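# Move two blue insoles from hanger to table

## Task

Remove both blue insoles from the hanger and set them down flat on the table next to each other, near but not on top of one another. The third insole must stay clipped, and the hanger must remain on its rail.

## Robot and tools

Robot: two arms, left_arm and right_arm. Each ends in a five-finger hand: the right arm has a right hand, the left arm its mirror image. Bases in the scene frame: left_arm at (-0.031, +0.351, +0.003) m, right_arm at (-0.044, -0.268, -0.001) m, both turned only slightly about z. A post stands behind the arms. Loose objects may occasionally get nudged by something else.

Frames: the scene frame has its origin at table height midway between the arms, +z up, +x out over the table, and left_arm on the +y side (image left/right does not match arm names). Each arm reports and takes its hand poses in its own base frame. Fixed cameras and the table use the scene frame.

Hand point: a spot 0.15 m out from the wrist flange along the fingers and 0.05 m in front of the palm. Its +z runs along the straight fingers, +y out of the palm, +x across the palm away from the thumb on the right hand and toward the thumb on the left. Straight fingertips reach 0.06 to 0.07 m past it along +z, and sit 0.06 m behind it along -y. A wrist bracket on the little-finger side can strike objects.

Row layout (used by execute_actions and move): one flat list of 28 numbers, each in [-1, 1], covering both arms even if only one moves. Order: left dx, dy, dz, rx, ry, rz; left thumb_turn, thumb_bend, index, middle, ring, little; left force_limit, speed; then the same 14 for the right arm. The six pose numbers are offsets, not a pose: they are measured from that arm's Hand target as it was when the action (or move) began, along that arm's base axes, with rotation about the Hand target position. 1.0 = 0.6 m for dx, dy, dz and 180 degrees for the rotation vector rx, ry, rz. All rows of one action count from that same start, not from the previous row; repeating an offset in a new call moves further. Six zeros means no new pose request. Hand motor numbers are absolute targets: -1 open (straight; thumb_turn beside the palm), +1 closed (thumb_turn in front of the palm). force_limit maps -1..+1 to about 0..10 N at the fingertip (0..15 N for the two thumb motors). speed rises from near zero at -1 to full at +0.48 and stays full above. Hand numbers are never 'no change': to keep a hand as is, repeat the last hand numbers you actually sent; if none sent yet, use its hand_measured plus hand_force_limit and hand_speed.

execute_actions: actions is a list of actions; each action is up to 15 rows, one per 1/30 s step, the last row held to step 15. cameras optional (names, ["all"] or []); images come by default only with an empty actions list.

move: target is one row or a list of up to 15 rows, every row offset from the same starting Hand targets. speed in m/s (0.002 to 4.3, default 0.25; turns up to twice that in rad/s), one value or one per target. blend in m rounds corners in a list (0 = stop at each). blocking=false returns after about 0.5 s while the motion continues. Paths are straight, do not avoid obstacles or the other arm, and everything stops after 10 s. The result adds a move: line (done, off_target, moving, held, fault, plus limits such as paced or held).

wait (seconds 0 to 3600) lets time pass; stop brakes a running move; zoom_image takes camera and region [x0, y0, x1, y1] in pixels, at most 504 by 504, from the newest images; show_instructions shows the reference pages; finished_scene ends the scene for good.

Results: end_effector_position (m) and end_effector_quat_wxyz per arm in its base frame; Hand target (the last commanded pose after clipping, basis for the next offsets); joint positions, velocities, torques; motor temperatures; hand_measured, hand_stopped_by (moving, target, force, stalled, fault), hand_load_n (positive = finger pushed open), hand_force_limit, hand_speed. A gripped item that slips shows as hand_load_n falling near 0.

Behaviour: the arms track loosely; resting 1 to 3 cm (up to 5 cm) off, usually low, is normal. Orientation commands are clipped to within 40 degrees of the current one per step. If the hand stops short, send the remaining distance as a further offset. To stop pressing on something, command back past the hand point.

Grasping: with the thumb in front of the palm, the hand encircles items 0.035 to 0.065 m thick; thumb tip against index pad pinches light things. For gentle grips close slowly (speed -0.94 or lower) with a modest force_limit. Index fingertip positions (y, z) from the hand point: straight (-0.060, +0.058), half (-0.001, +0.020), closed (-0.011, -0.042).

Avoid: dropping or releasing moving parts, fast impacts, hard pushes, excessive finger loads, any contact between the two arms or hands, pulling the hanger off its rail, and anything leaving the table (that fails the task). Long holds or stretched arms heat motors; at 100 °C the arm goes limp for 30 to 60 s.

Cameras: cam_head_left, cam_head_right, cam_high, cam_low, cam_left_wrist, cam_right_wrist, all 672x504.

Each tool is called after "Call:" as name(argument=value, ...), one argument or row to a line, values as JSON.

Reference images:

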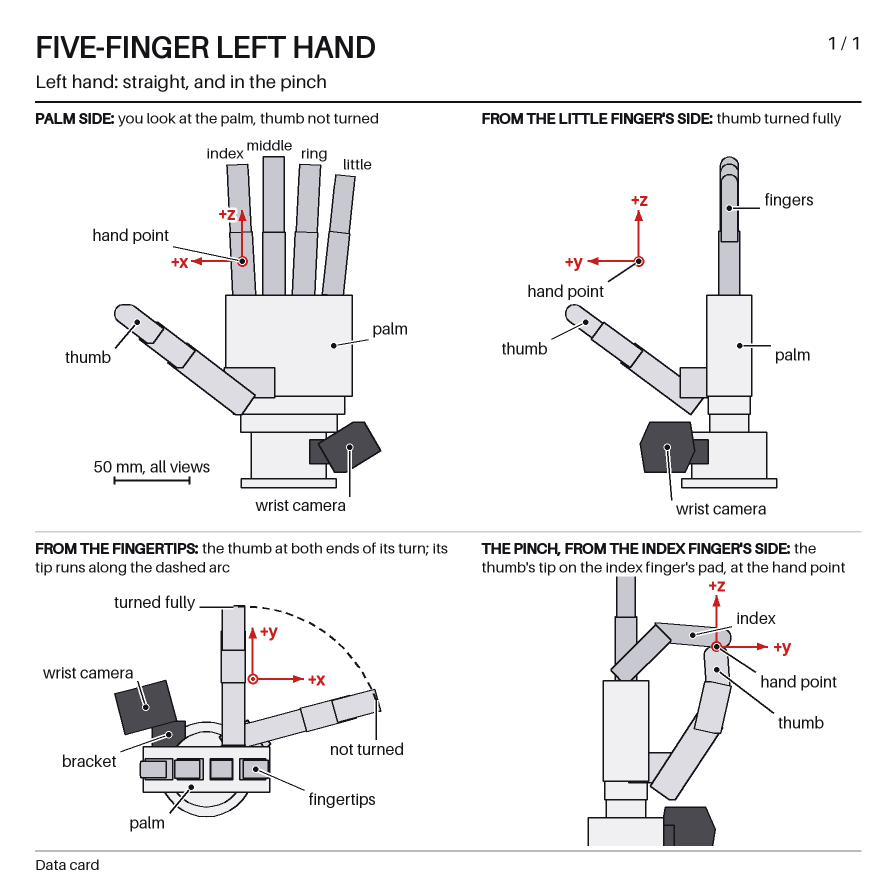

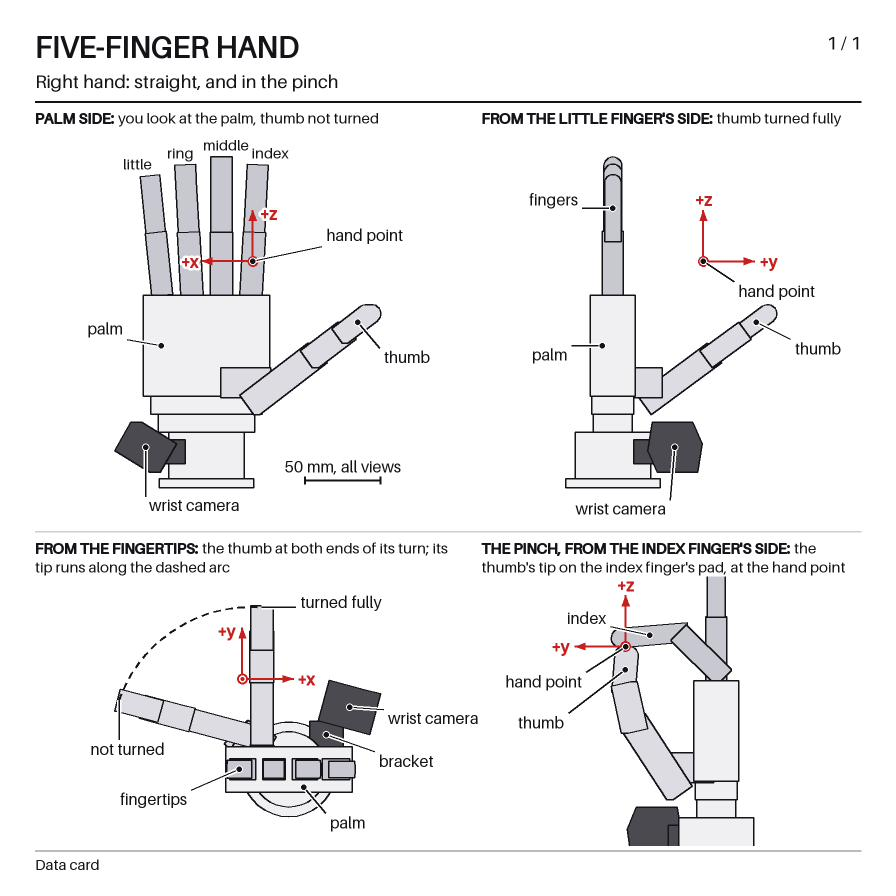

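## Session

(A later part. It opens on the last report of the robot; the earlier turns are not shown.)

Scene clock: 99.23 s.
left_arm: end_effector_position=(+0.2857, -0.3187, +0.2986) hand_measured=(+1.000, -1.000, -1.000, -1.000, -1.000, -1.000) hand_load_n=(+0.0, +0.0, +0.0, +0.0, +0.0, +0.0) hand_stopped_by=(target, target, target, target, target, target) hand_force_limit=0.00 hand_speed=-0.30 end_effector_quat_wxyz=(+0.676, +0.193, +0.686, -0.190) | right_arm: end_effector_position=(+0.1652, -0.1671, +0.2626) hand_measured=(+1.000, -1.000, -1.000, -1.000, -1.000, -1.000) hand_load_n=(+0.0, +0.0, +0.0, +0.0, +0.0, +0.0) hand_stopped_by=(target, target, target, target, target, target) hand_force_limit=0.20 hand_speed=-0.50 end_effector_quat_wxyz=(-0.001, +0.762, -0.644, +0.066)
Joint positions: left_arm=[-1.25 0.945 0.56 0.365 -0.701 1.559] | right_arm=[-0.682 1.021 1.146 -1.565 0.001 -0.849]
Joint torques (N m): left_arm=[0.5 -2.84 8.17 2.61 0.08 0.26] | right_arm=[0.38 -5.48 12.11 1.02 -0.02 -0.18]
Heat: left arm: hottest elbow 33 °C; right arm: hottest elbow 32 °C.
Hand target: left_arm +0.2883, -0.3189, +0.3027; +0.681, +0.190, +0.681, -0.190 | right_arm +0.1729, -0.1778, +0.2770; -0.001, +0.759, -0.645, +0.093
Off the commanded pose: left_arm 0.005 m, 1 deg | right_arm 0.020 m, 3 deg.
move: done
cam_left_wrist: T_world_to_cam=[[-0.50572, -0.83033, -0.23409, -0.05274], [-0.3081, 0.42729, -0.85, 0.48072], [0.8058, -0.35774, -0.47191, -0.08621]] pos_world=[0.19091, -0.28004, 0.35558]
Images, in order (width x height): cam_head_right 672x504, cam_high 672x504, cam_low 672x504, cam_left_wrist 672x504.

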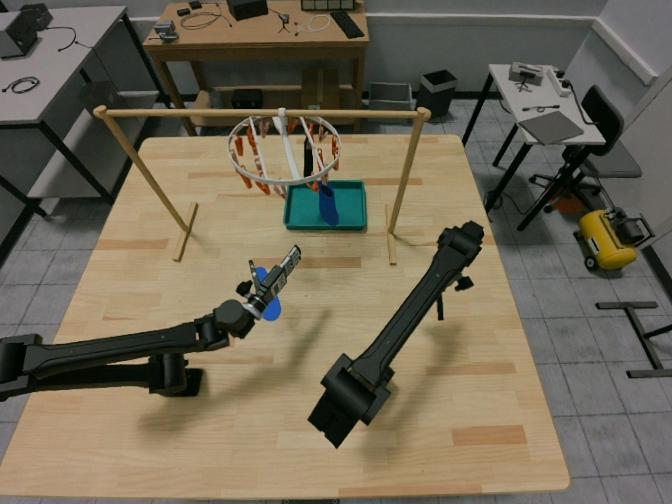

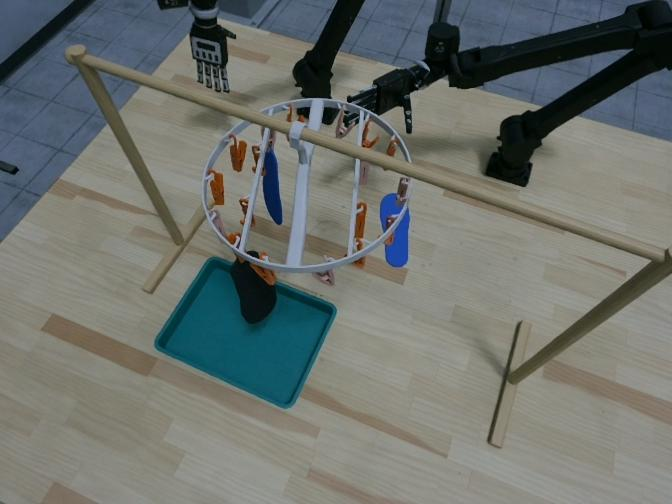

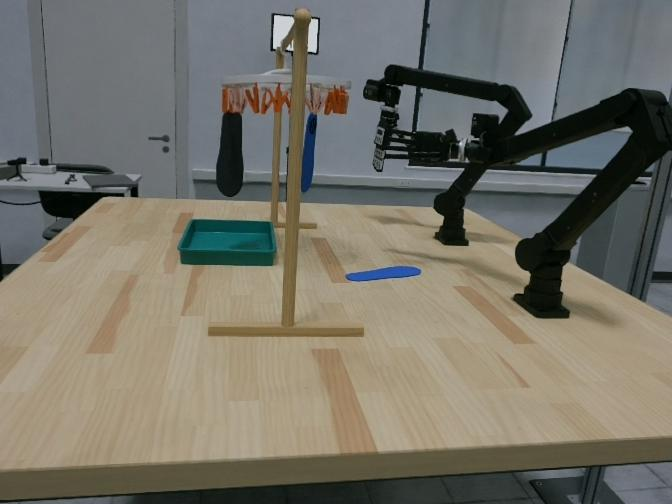

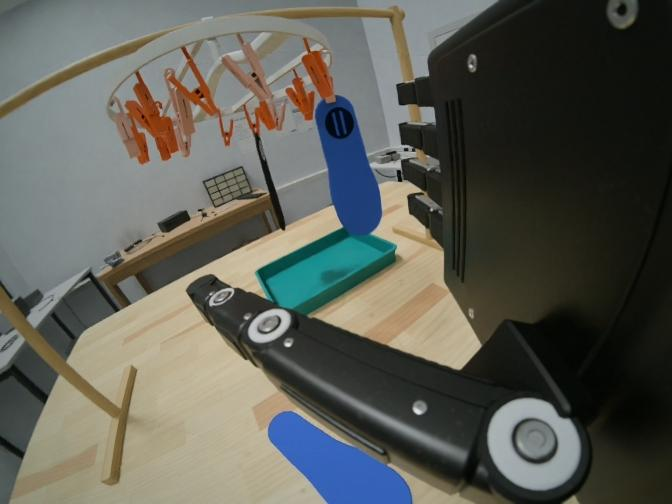

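Call:
move(
  target=[
    [0.1,-0.398,-0.03,0,0,0,1,-1,-1,-1,-1,-1,0.0,-0.3, 0,0,0,0,0,0,1,-1,-1,-1,-1,-1,0.2,-0.5],
  ],
  speed=0.2,
  cameras=["cam_low","cam_high","cam_head_right","cam_head_left","cam_left_wrist"],
)

Call:
zoom_image(
  camera="cam_head_right",
  region=[240, 170, 400, 310],
)

Call:
zoom_image(
  camera="cam_head_left",
  region=[240, 170, 400, 310],
)

Call:
zoom_image(
  camera="cam_low",
  region=[280, 80, 440, 220],
)

Call:
zoom_image(
  camera="cam_left_wrist",
  region=[200, 0, 500, 300],
)

Scene clock: 101.97 s.
left_arm: end_effector_position=(+0.3471, -0.5436, +0.2640) hand_measured=(+1.000, -1.000, -1.000, -1.000, -1.000, -1.000) hand_load_n=(+0.0, +0.0, +0.0, +0.0, +0.0, +0.0) hand_stopped_by=(target, target, target, target, target, target) hand_force_limit=0.00 hand_speed=-0.30 end_effector_quat_wxyz=(+0.672, +0.197, +0.690, -0.181) | right_arm: end_effector_position=(+0.1652, -0.1671, +0.2626) hand_measured=(+1.000, -1.000, -1.000, -1.000, -1.000, -1.000) hand_load_n=(+0.0, +0.0, +0.0, +0.0, +0.0, +0.0) hand_stopped_by=(target, target, target, target, target, target) hand_force_limit=0.20 hand_speed=-0.50 end_effector_quat_wxyz=(-0.001, +0.762, -0.644, +0.066)
Joint positions: left_arm=[-1.276 1.648 1.097 0.509 -0.735 1.559] | right_arm=[-0.682 1.021 1.146 -1.565 0.001 -0.849]
Joint torques (N m): left_arm=[-0.21 -13.33 11 1.81 -0.11 0.22] | right_arm=[-0.15 -5.54 12.11 0.94 -0.04 -0.17]
Heat: left arm: hottest elbow 33 °C; right arm: hottest elbow 32 °C.
Hand target: left_arm +0.3484, -0.5576, +0.2847; +0.681, +0.190, +0.681, -0.190 | right_arm +0.1729, -0.1778, +0.2770; -0.001, +0.759, -0.645, +0.093
Off the commanded pose: left_arm 0.025 m, 2 deg | right_arm 0.020 m, 3 deg.
move: off_target (left_arm)
cam_left_wrist: T_world_to_cam=[[-0.50083, -0.82899, -0.24889, -0.21365], [-0.3159, 0.44279, -0.83913, 0.57456], [0.80584, -0.34164, -0.48364, -0.22064]] pos_world=[0.25231, -0.5069, 0.32224]
Images, in order (width x height): cam_head_left 672x504, cam_head_right 672x504, cam_high 672x504, cam_low 672x504, cam_left_wrist 672x504.

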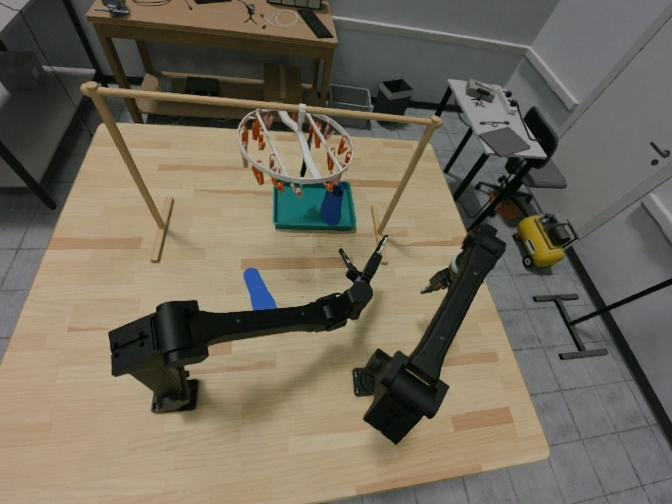

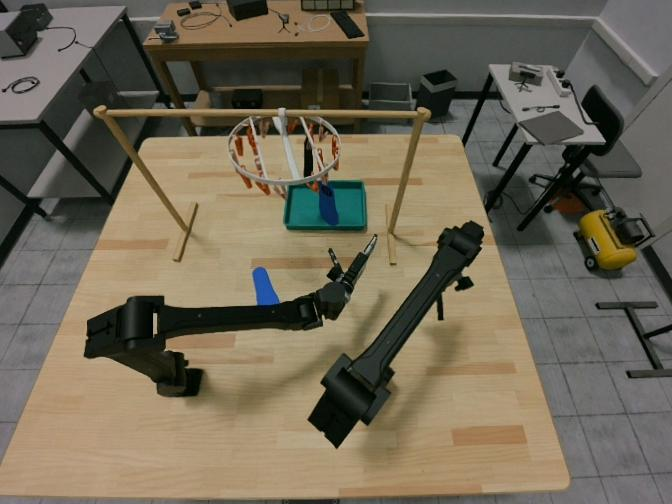

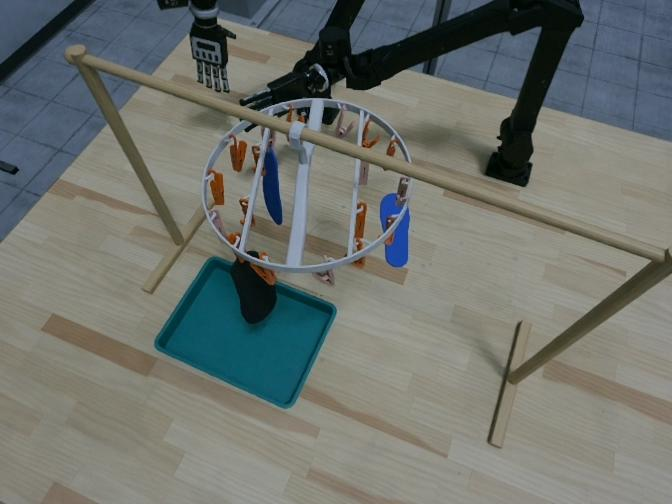

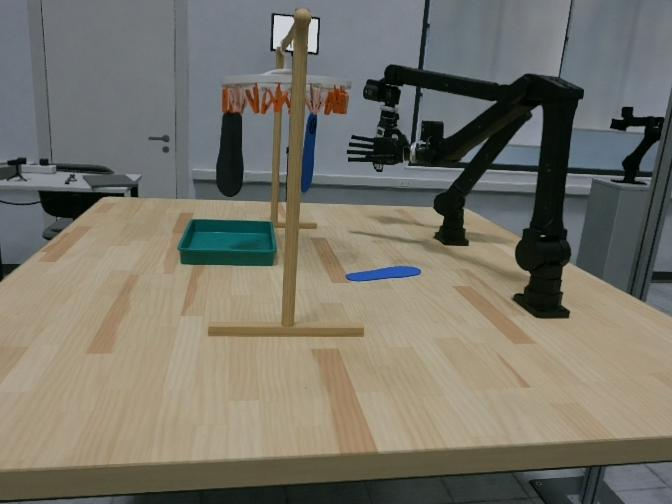

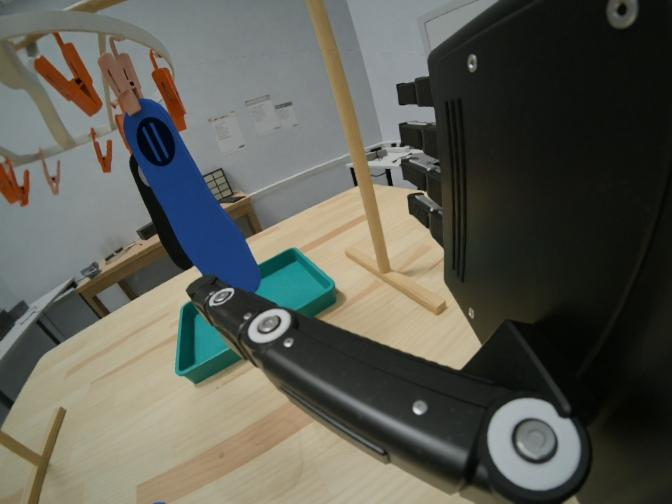

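Scaled by 3.150 from the camera's image (finer frame: 960x720).

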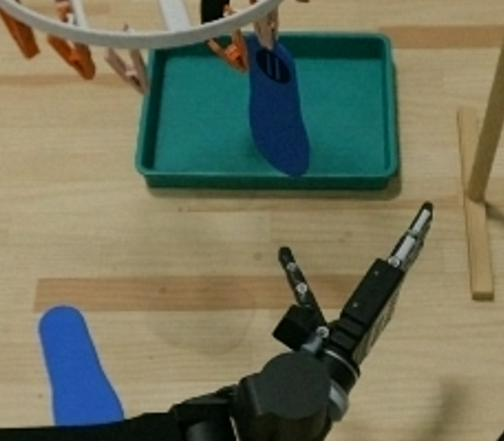

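Scaled by 3.150 from the camera's image (finer frame: 960x720).

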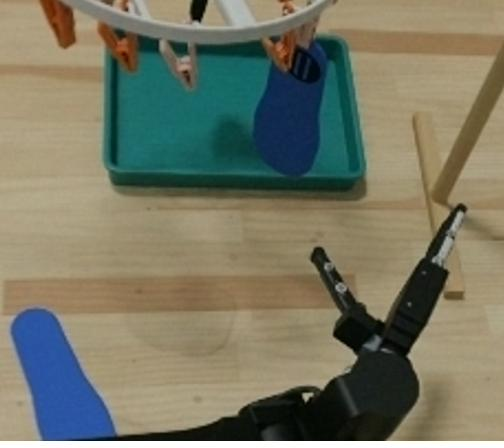

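Scaled by 3.150 from the camera's image (finer frame: 960x720).

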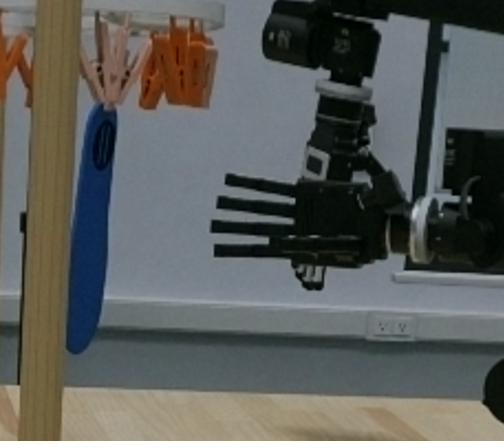

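Scaled by 1.680 from the camera's image (finer frame: 960x720).

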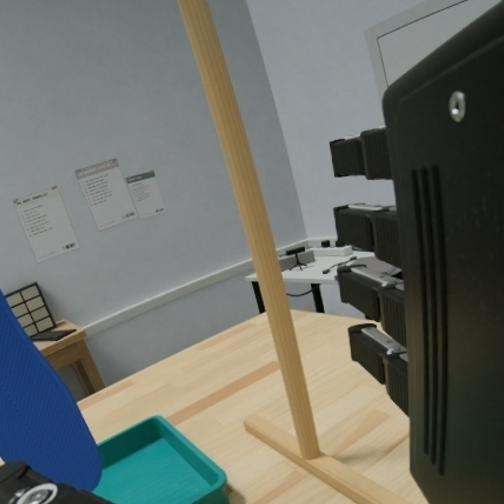

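Call:
move(
  target=[
    [0.158,-0.096,0.008,0,0,0,1,-1,-1,-1,-1,-1,0.0,-0.3, 0,0,0,0,0,0,1,-1,-1,-1,-1,-1,0.2,-0.5],
  ],
  speed=0.12,
  cameras=["cam_low","cam_head_right","cam_left_wrist"],
)

Scene clock: 105.13 s.
left_arm: end_effector_position=(+0.4314, -0.6086, +0.2693) hand_measured=(+1.000, -1.000, -1.000, -1.000, -1.000, -1.000) hand_load_n=(+0.0, +0.0, +0.0, +0.0, +0.0, +0.0) hand_stopped_by=(target, target, target, target, target, target) hand_force_limit=0.00 hand_speed=-0.30 end_effector_quat_wxyz=(+0.672, +0.199, +0.688, -0.188) | right_arm: end_effector_position=(+0.1652, -0.1671, +0.2626) hand_measured=(+1.000, -1.000, -1.000, -1.000, -1.000, -1.000) hand_load_n=(+0.0, +0.0, +0.0, +0.0, +0.0, +0.0) hand_stopped_by=(target, target, target, target, target, target) hand_force_limit=0.20 hand_speed=-0.50 end_effector_quat_wxyz=(-0.001, +0.762, -0.644, +0.066)
Joint positions: left_arm=[-1.172 1.844 1.384 0.428 -0.618 1.561] | right_arm=[-0.682 1.021 1.146 -1.565 0.001 -0.849]
Joint torques (N m): left_arm=[0.97 -16.97 11.52 1.51 0.07 0.2] | right_arm=[-0.38 -4.95 12.14 1.01 -0.02 -0.17]
Heat: left arm: hottest elbow 33 °C; right arm: hottest elbow 32 °C.
Hand target: left_arm +0.4432, -0.6152, +0.2896; +0.681, +0.190, +0.681, -0.190 | right_arm +0.1729, -0.1778, +0.2770; -0.001, +0.759, -0.645, +0.093
Off the commanded pose: left_arm 0.024 m, 2 deg | right_arm 0.020 m, 3 deg.
move: off_target (left_arm)
cam_left_wrist: T_world_to_cam=[[-0.511, -0.82474, -0.24224, -0.21881], [-0.3102, 0.43976, -0.84284, 0.63112], [0.80166, -0.35555, -0.48055, -0.31568]] pos_world=[0.33703, -0.57024, 0.32723]
Images, in order (width x height): cam_head_right 672x504, cam_low 672x504, cam_left_wrist 672x504.

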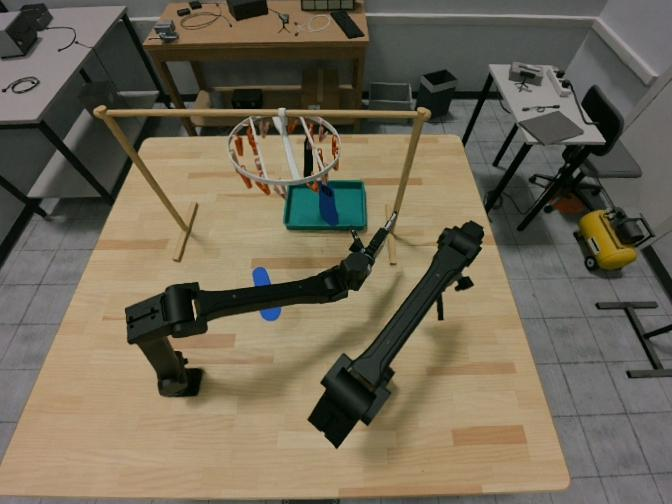

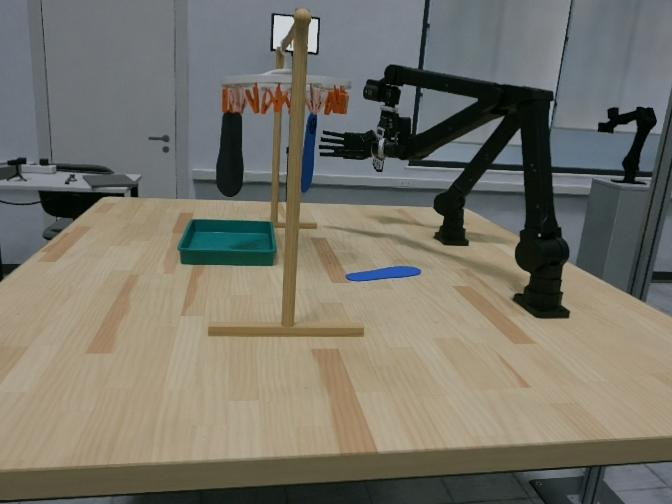

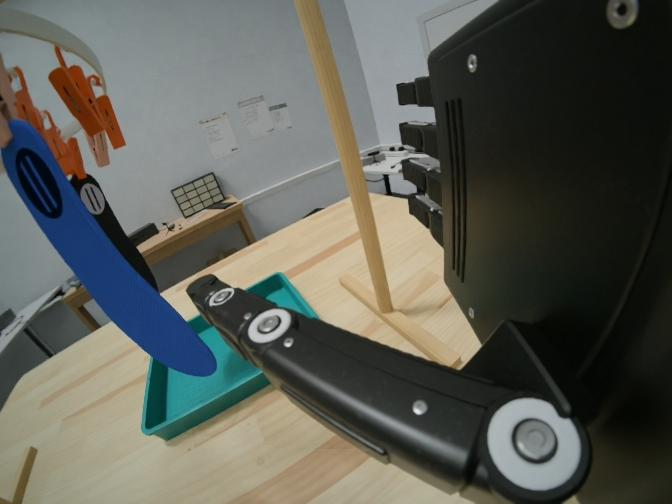

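Call:
move(
  target=[
    [0.138,0.212,-0.01,0,0,0,1,-1,-1,-1,-1,-1,0.0,-0.3, 0,0,0,0,0,0,1,-1,-1,-1,-1,-1,0.2,-0.5],
  ],
  speed=0.1,
  cameras=["cam_low","cam_head_right","cam_left_wrist"],
)

Scene clock: 108.87 s.
left_arm: end_effector_position=(+0.5235, -0.4925, +0.2643) hand_measured=(+1.000, -1.000, -1.000, -1.000, -1.000, -1.000) hand_load_n=(+0.5, +0.0, +0.0, +0.0, +0.0, +0.0) hand_stopped_by=(target, target, target, target, target, target) hand_force_limit=0.00 hand_speed=-0.30 end_effector_quat_wxyz=(+0.668, +0.198, +0.693, -0.186) | right_arm: end_effector_position=(+0.1652, -0.1671, +0.2626) hand_measured=(+1.000, -1.000, -1.000, -1.000, -1.000, -1.000) hand_load_n=(+0.0, +0.0, +0.0, +0.0, +0.0, +0.0) hand_stopped_by=(target, target, target, target, target, target) hand_force_limit=0.20 hand_speed=-0.50 end_effector_quat_wxyz=(-0.001, +0.762, -0.644, +0.066)
Joint positions: left_arm=[-0.934 1.72 1.202 0.476 -0.385 1.561] | right_arm=[-0.682 1.021 1.146 -1.565 0.001 -0.849]
Joint torques (N m): left_arm=[1.03 -17.38 7.84 2.81 0.06 0.2] | right_arm=[0.03 -5.19 12.14 0.92 0 -0.2]
Heat: left arm: hottest elbow 33 °C; right arm: hottest elbow 32 °C.
Hand target: left_arm +0.5260, -0.4880, +0.2835; +0.681, +0.190, +0.681, -0.190 | right_arm +0.1729, -0.1778, +0.2770; -0.001, +0.759, -0.645, +0.093
Off the commanded pose: left_arm 0.020 m, 2 deg | right_arm 0.020 m, 3 deg.
move: off_target (left_arm)
cam_left_wrist: T_world_to_cam=[[-0.51002, -0.82609, -0.23971, -0.07899], [-0.32278, 0.44212, -0.83686, 0.61069], [0.79731, -0.34944, -0.49213, -0.34229]] pos_world=[0.42974, -0.45487, 0.32368]
Images, in order (width x height): cam_head_right 672x504, cam_low 672x504, cam_left_wrist 672x504.

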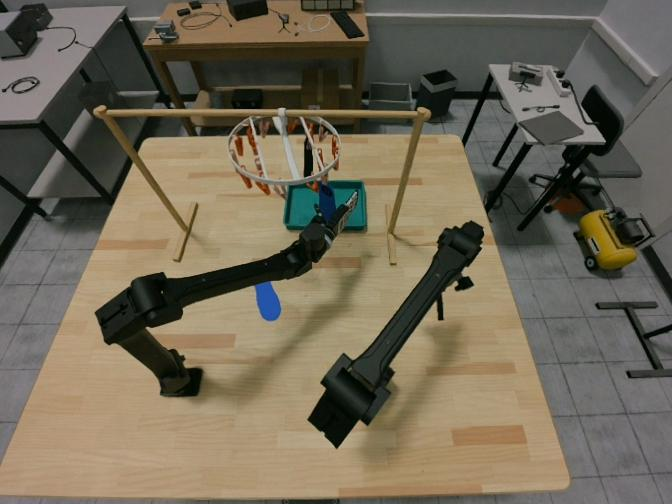

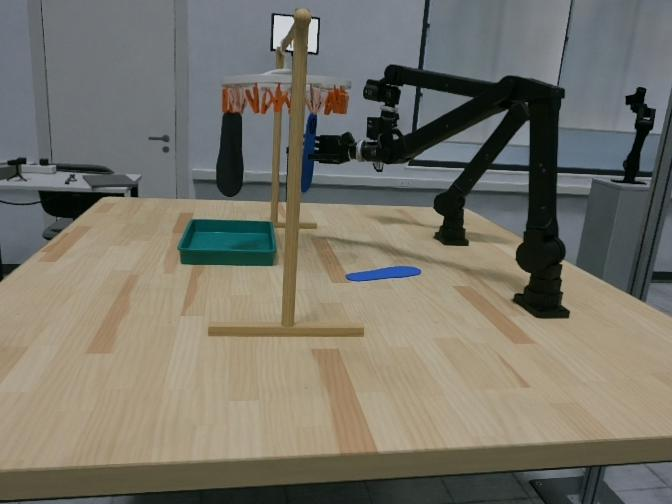

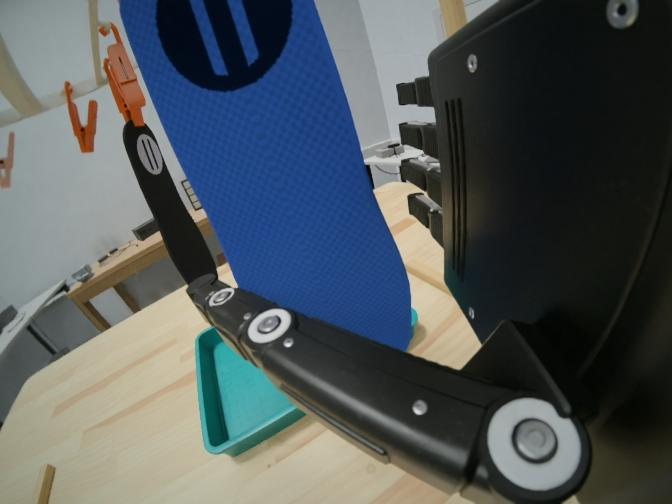

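Call:
move(
  target=[
    [-0.018,0.017,0,0,0,0,1,-1,-1,-1,-1,-1,0.0,-0.3, 0,0,0,0,0,0,1,-1,-1,-1,-1,-1,0.2,-0.5],
  ],
  speed=0.1,
  cameras=["cam_left_wrist"],
)

Scene clock: 110.10 s.
left_arm: end_effector_position=(+0.5149, -0.4807, +0.2660) hand_measured=(+1.000, -1.000, -1.000, -1.000, -1.000, -1.000) hand_load_n=(+0.0, +0.0, +0.0, -0.5, +0.0, +0.0) hand_stopped_by=(target, target, target, target, target, target) hand_force_limit=0.00 hand_speed=-0.30 end_effector_quat_wxyz=(+0.669, +0.197, +0.693, -0.186) | right_arm: end_effector_position=(+0.1652, -0.1671, +0.2626) hand_measured=(+1.000, -1.000, -1.000, -1.000, -1.000, -1.000) hand_load_n=(+0.0, +0.0, +0.0, +0.0, +0.0, +0.0) hand_stopped_by=(target, target, target, target, target, target) hand_force_limit=0.20 hand_speed=-0.50 end_effector_quat_wxyz=(-0.001, +0.762, -0.644, +0.066)
Joint positions: left_arm=[-0.934 1.685 1.157 0.488 -0.385 1.561] | right_arm=[-0.682 1.021 1.146 -1.565 0.001 -0.849]
Joint torques (N m): left_arm=[0.73 -16.67 7.68 2.74 -0.1 0.21] | right_arm=[0.09 -5.3 12.11 0.85 -0.02 -0.17]
Heat: left arm: hottest elbow 33 °C; right arm: hottest elbow 32 °C.
Hand target: left_arm +0.5152, -0.4779, +0.2835; +0.681, +0.190, +0.681, -0.190 | right_arm +0.1729, -0.1778, +0.2770; -0.001, +0.759, -0.645, +0.093
Off the commanded pose: left_arm 0.018 m, 2 deg | right_arm 0.020 m, 3 deg.
move: off_target (left_arm)
cam_left_wrist: T_world_to_cam=[[-0.50931, -0.8268, -0.23876, -0.0742], [-0.32165, 0.44021, -0.8383, 0.60293], [0.79822, -0.35016, -0.49014, -0.33186]] pos_world=[0.42104, -0.44297, 0.32507]

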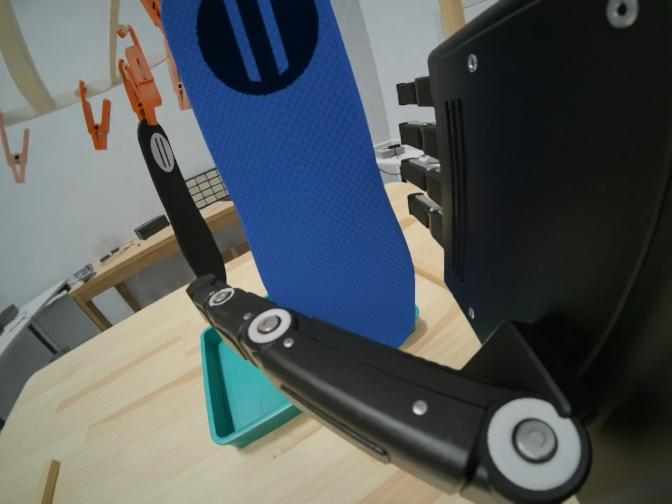

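Call:
move(
  target=[
    [0,0,0,0,0,0,1,-0.4,-0.1,-0.1,-0.1,-0.1,-0.6,-0.5, 0,0,0,0,0,0,1,-1,-1,-1,-1,-1,0.2,-0.5],
  ],
  speed=0.1,
  cameras=["cam_left_wrist","cam_low"],
)

Scene clock: 111.73 s.
left_arm: end_effector_position=(+0.5149, -0.4806, +0.2660) hand_measured=(+1.000, -0.400, -0.100, -0.100, -0.100, -0.100) hand_load_n=(+0.0, +0.0, +0.0, +0.0, +0.0, +0.0) hand_stopped_by=(target, target, target, target, target, target) hand_force_limit=-0.60 hand_speed=-0.50 end_effector_quat_wxyz=(+0.669, +0.197, +0.693, -0.186) | right_arm: end_effector_position=(+0.1652, -0.1671, +0.2626) hand_measured=(+1.000, -1.000, -1.000, -1.000, -1.000, -1.000) hand_load_n=(+0.0, +0.0, +0.0, +0.0, +0.0, +0.0) hand_stopped_by=(target, target, target, target, target, target) hand_force_limit=0.20 hand_speed=-0.50 end_effector_quat_wxyz=(-0.001, +0.762, -0.644, +0.066)
Joint positions: left_arm=[-0.934 1.685 1.157 0.488 -0.386 1.561] | right_arm=[-0.682 1.021 1.146 -1.565 0.001 -0.849]
Joint torques (N m): left_arm=[0.73 -16.5 7.72 2.76 -0.09 0.22] | right_arm=[-0.09 -5.3 12.19 0.84 -0.01 -0.19]
Heat: left arm: hottest elbow 33 °C; right arm: hottest elbow 32 °C.
Hand target: left_arm +0.5152, -0.4778, +0.2835; +0.681, +0.190, +0.681, -0.190 | right_arm +0.1729, -0.1778, +0.2770; -0.001, +0.759, -0.645, +0.093
Off the commanded pose: left_arm 0.018 m, 2 deg | right_arm 0.020 m, 3 deg.
move: done
cam_left_wrist: T_world_to_cam=[[-0.50896, -0.82702, -0.23874, -0.07436], [-0.32182, 0.44005, -0.83832, 0.6029], [0.79837, -0.34984, -0.49012, -0.33175]] pos_world=[0.42104, -0.44287, 0.32507]
Images, in order (width x height): cam_low 672x504, cam_left_wrist 672x504.

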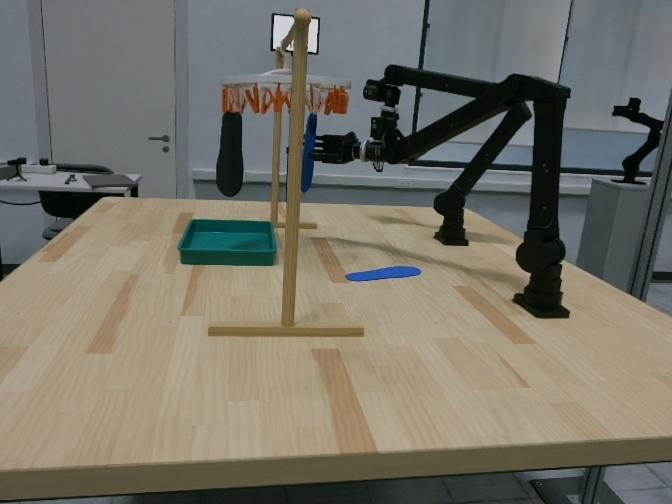

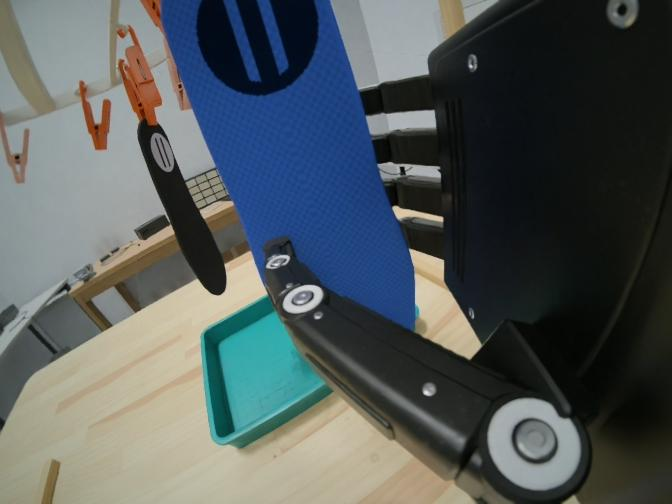

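Call:
move(
  target=[
    [0,0,0,0,0,0,1,0.3,0.3,0.3,0.27,0.25,-0.5,-0.85, 0,0,0,0,0,0,1,-1,-1,-1,-1,-1,0.2,-0.5],
  ],
  speed=0.1,
  cameras=["cam_left_wrist"],
)

Call:
move(
  target=[
    [0,0,0,0,0,0,1,0.35,0.5,0.5,0.27,0.25,0.2,-0.85, 0,0,0,0,0,0,1,-1,-1,-1,-1,-1,0.2,-0.5],
  ],
  speed=0.1,
  cameras=["cam_left_wrist","cam_low","cam_high"],
)

Scene clock: 113.43 s.
left_arm: end_effector_position=(+0.5149, -0.4806, +0.2660) hand_measured=(+1.000, -0.204, +0.260, +0.232, +0.270, +0.250) hand_load_n=(+0.0, +4.0, +3.0, +4.0, +0.5, +0.0) hand_stopped_by=(target, force, force, force, target, target) hand_force_limit=-0.50 hand_speed=-0.85 end_effector_quat_wxyz=(+0.669, +0.197, +0.693, -0.186) | right_arm: end_effector_position=(+0.1652, -0.1671, +0.2626) hand_measured=(+1.000, -1.000, -1.000, -1.000, -1.000, -1.000) hand_load_n=(+0.0, +0.0, -0.5, +0.0, +0.0, +0.0) hand_stopped_by=(target, target, target, target, target, target) hand_force_limit=0.20 hand_speed=-0.50 end_effector_quat_wxyz=(-0.001, +0.762, -0.644, +0.066)
Joint positions: left_arm=[-0.934 1.685 1.157 0.488 -0.386 1.561] | right_arm=[-0.682 1.021 1.146 -1.565 0.001 -0.849]
Joint torques (N m): left_arm=[0.79 -16.5 7.72 2.77 -0.09 0.21] | right_arm=[-0.03 -5.19 12.16 0.88 -0.04 -0.19]
Heat: left arm: hottest elbow 32 °C; right arm: hottest elbow 32 °C.
Hand target: left_arm +0.5152, -0.4778, +0.2835; +0.681, +0.190, +0.681, -0.190 | right_arm +0.1729, -0.1778, +0.2770; -0.001, +0.759, -0.645, +0.093
Off the commanded pose: left_arm 0.018 m, 2 deg | right_arm 0.020 m, 3 deg.
move: done
cam_left_wrist: T_world_to_cam=[[-0.50896, -0.82702, -0.23874, -0.07436], [-0.32182, 0.44005, -0.83832, 0.6029], [0.79837, -0.34984, -0.49012, -0.33175]] pos_world=[0.42104, -0.44287, 0.32507]

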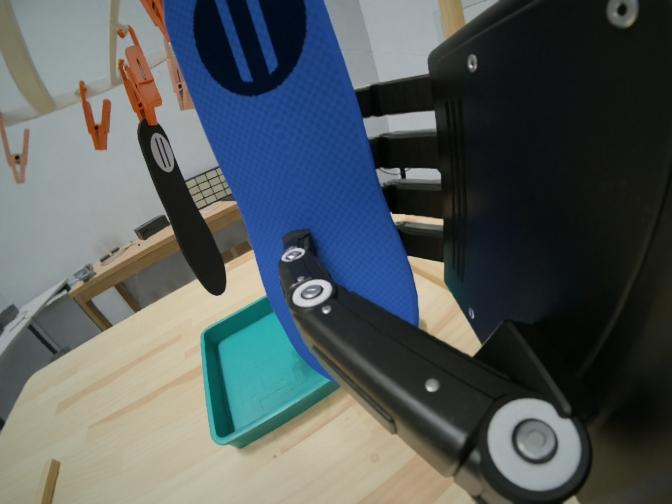

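Scene clock: 114.23 s.
left_arm: end_effector_position=(+0.5142, -0.4814, +0.2660) hand_measured=(+1.000, -0.154, +0.298, +0.256, +0.270, +0.250) hand_load_n=(+0.5, +9.0, +8.0, +7.5, +0.5, +0.0) hand_stopped_by=(target, force, force, force, target, target) hand_force_limit=0.20 hand_speed=-0.85 end_effector_quat_wxyz=(+0.669, +0.197, +0.692, -0.186) | right_arm: end_effector_position=(+0.1652, -0.1671, +0.2626) hand_measured=(+1.000, -1.000, -1.000, -1.000, -1.000, -1.000) hand_load_n=(+0.0, +0.0, +0.0, +0.0, +0.0, +0.0) hand_stopped_by=(target, target, target, target, target, target) hand_force_limit=0.20 hand_speed=-0.50 end_effector_quat_wxyz=(-0.001, +0.762, -0.644, +0.066)
Joint positions: left_arm=[-0.935 1.685 1.157 0.488 -0.386 1.561] | right_arm=[-0.682 1.021 1.146 -1.565 0.001 -0.849]
Joint torques (N m): left_arm=[1.38 -16.44 7.73 2.74 -0.09 0.22] | right_arm=[0.15 -5.13 12.07 0.9 -0.03 -0.19]
Heat: left arm: hottest elbow 32 °C; right arm: hottest elbow 32 °C.
Hand target: left_arm +0.5152, -0.4778, +0.2835; +0.681, +0.190, +0.681, -0.190 | right_arm +0.1729, -0.1778, +0.2770; -0.001, +0.759, -0.645, +0.093
Off the commanded pose: left_arm 0.018 m, 2 deg | right_arm 0.020 m, 3 deg.
move: done
cam_left_wrist: T_world_to_cam=[[-0.51022, -0.82625, -0.23872, -0.07442], [-0.32118, 0.44054, -0.83831, 0.60292], [0.79782, -0.35106, -0.49014, -0.33174]] pos_world=[0.42034, -0.44356, 0.32507]
Images, in order (width x height): cam_high 672x504, cam_low 672x504, cam_left_wrist 672x504.

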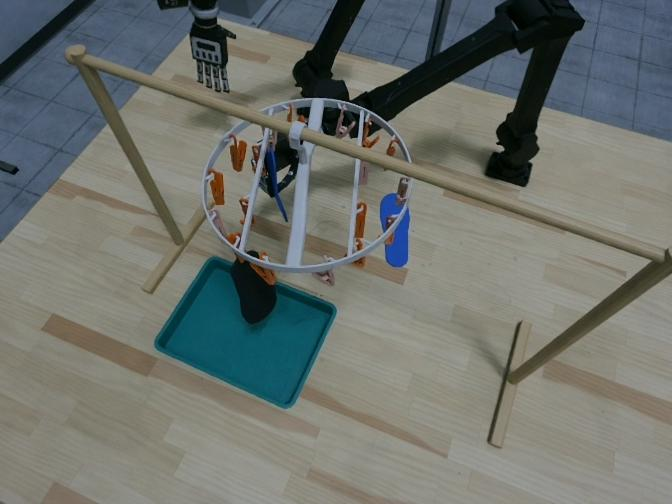

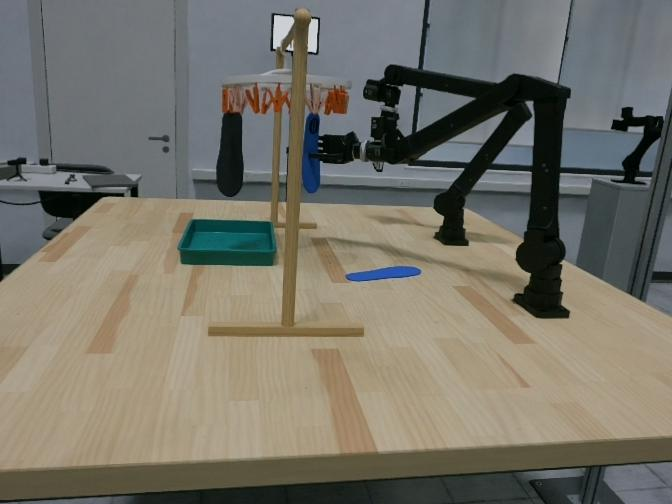

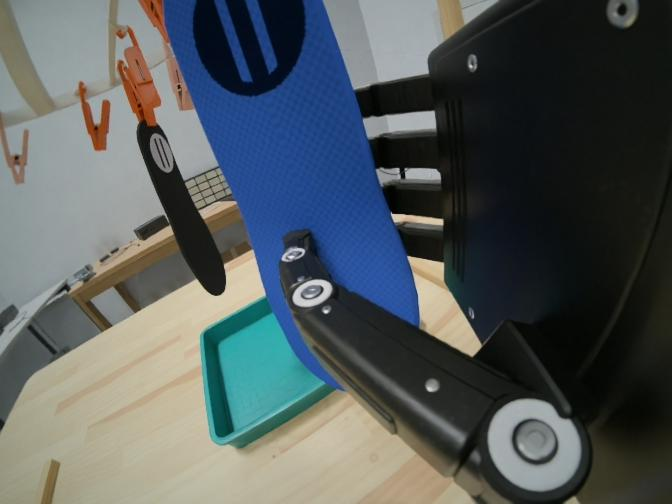

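Call:
move(
  target=[
    [-0.05,-0.05,-0.11,0,0,0,1,0.35,0.5,0.5,0.27,0.25,0.2,-0.85, 0,0,0,0,0,0,1,-1,-1,-1,-1,-1,0.2,-0.5],
  ],
  speed=0.05,
  cameras=["cam_left_wrist","cam_low","cam_high"],
)

Scene clock: 116.60 s.
left_arm: end_effector_position=(+0.4976, -0.4934, +0.2359) hand_measured=(+1.000, -0.154, +0.298, +0.256, +0.270, +0.250) hand_load_n=(+0.0, +9.5, +7.0, +8.0, +0.5, +0.0) hand_stopped_by=(target, force, force, force, target, target) hand_force_limit=0.20 hand_speed=-0.85 end_effector_quat_wxyz=(+0.689, +0.173, +0.678, -0.188) | right_arm: end_effector_position=(+0.1652, -0.1671, +0.2626) hand_measured=(+1.000, -1.000, -1.000, -1.000, -1.000, -1.000) hand_load_n=(+0.0, +0.0, +0.0, +0.0, +0.0, +0.0) hand_stopped_by=(target, target, target, target, target, target) hand_force_limit=0.20 hand_speed=-0.50 end_effector_quat_wxyz=(-0.001, +0.762, -0.644, +0.066)
Joint positions: left_arm=[-0.983 1.757 1.117 0.663 -0.466 1.565] | right_arm=[-0.682 1.021 1.146 -1.565 0.001 -0.849]
Joint torques (N m): left_arm=[-1.49 -13.33 6.63 2.21 0.06 0.18] | right_arm=[-0.15 -5.13 12.15 0.94 -0.04 -0.15]
Heat: left arm: hottest elbow 32 °C; right arm: hottest elbow 32 °C.
Hand target: left_arm +0.4852, -0.5078, +0.2175; +0.681, +0.190, +0.681, -0.190 | right_arm +0.1729, -0.1778, +0.2770; -0.001, +0.759, -0.645, +0.093
Off the commanded pose: left_arm 0.026 m, 2 deg | right_arm 0.020 m, 3 deg.
move: off_target (left_arm)
cam_left_wrist: T_world_to_cam=[[-0.47415, -0.85311, -0.21767, -0.1362], [-0.30176, 0.38972, -0.87009, 0.55043], [0.82712, -0.34687, -0.44222, -0.36125]] pos_world=[0.40031, -0.45601, 0.28953]
Images, in order (width x height): cam_high 672x504, cam_low 672x504, cam_left_wrist 672x504.

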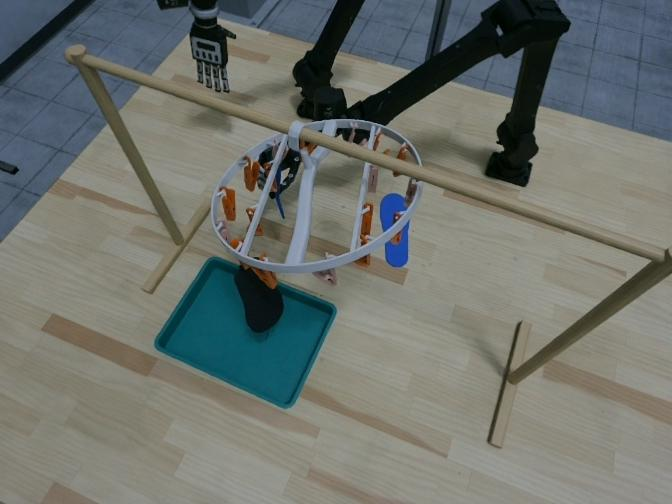

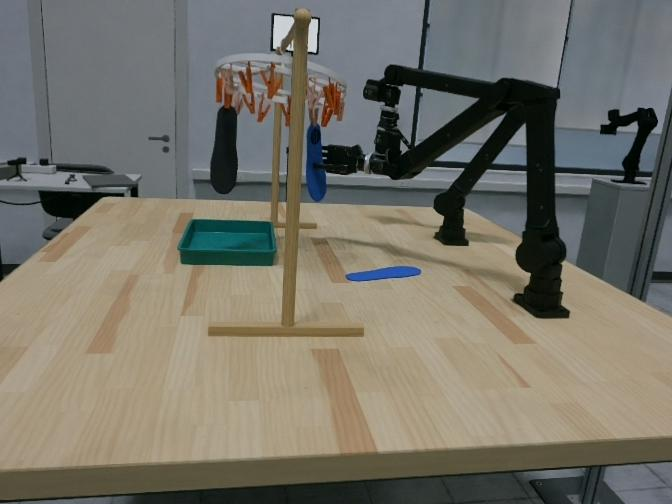

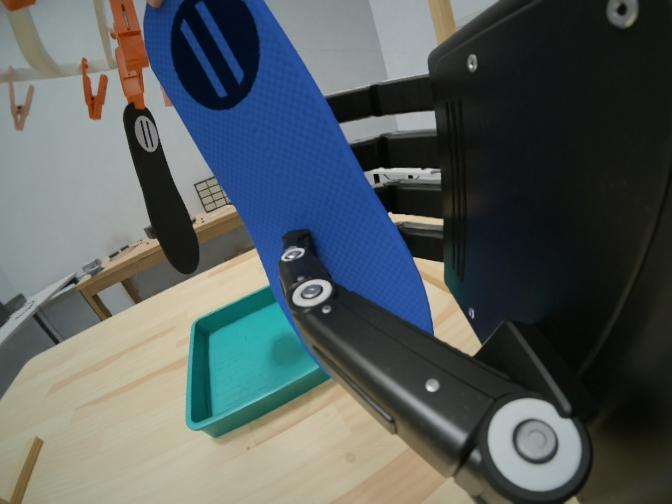

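Call:
move(
  target=[
    [-0.06,-0.04,-0.09,0,0,0,1,0.35,0.5,0.5,0.27,0.25,0.2,-0.85, 0,0,0,0,0,0,1,-1,-1,-1,-1,-1,0.2,-0.5],
  ],
  speed=0.05,
  cameras=["cam_left_wrist","cam_low","cam_high"],
)

Scene clock: 118.80 s.
left_arm: end_effector_position=(+0.4783, -0.5032, +0.2299) hand_measured=(+1.000, -0.154, +0.298, +0.256, +0.270, +0.250) hand_load_n=(+0.0, +10.0, +6.5, +8.0, +2.0, +0.0) hand_stopped_by=(target, force, force, force, target, target) hand_force_limit=0.20 hand_speed=-0.85 end_effector_quat_wxyz=(+0.718, +0.147, +0.654, -0.189) | right_arm: end_effector_position=(+0.1652, -0.1671, +0.2626) hand_measured=(+1.000, -1.000, -1.000, -1.000, -1.000, -1.000) hand_load_n=(+0.0, +0.0, +0.0, +0.0, +0.0, +0.0) hand_stopped_by=(target, target, target, target, target, target) hand_force_limit=0.20 hand_speed=-0.50 end_effector_quat_wxyz=(-0.001, +0.762, -0.644, +0.066)
Joint positions: left_arm=[-1.034 1.809 1.102 0.826 -0.552 1.598] | right_arm=[-0.682 1.021 1.146 -1.565 0.001 -0.849]
Joint torques (N m): left_arm=[-3.72 -9.76 4.52 0.98 0.41 -0.13] | right_arm=[-0.21 -5.19 12.12 0.94 -0.03 -0.16]
Heat: left arm: hottest elbow 32 °C; right arm: hottest elbow 32 °C.
Hand target: left_arm +0.4492, -0.5318, +0.1636; +0.681, +0.190, +0.681, -0.190 | right_arm +0.1729, -0.1778, +0.2770; -0.001, +0.759, -0.645, +0.093
Off the commanded pose: left_arm 0.078 m, 7 deg | right_arm 0.020 m, 3 deg.
move: off_target (left_arm)
cam_left_wrist: T_world_to_cam=[[-0.42851, -0.88178, -0.19711, -0.19593], [-0.26047, 0.32944, -0.90754, 0.50172], [0.86518, -0.33755, -0.37084, -0.38136]] pos_world=[0.37666, -0.46679, 0.27528]
Images, in order (width x height): cam_high 672x504, cam_low 672x504, cam_left_wrist 672x504.

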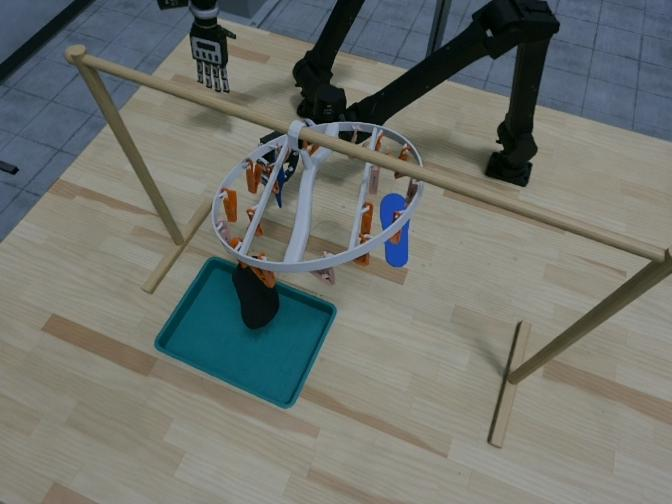

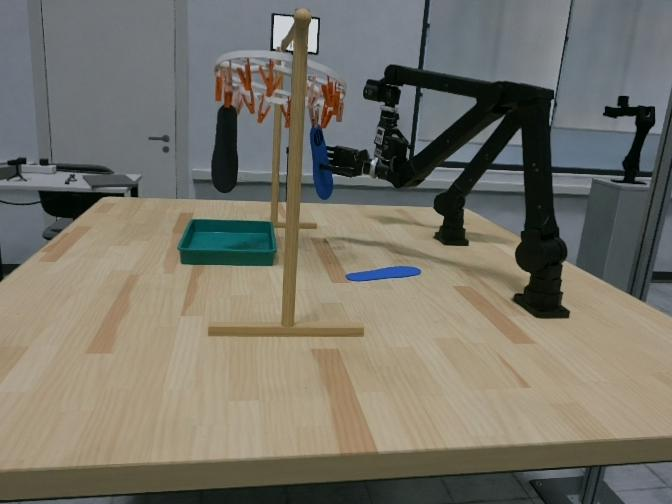

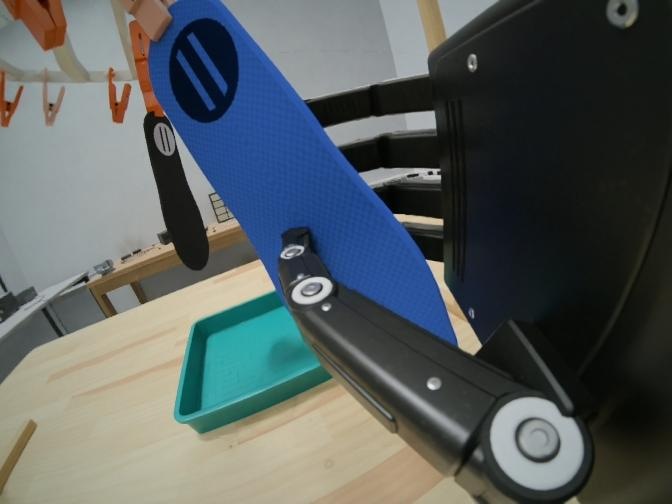

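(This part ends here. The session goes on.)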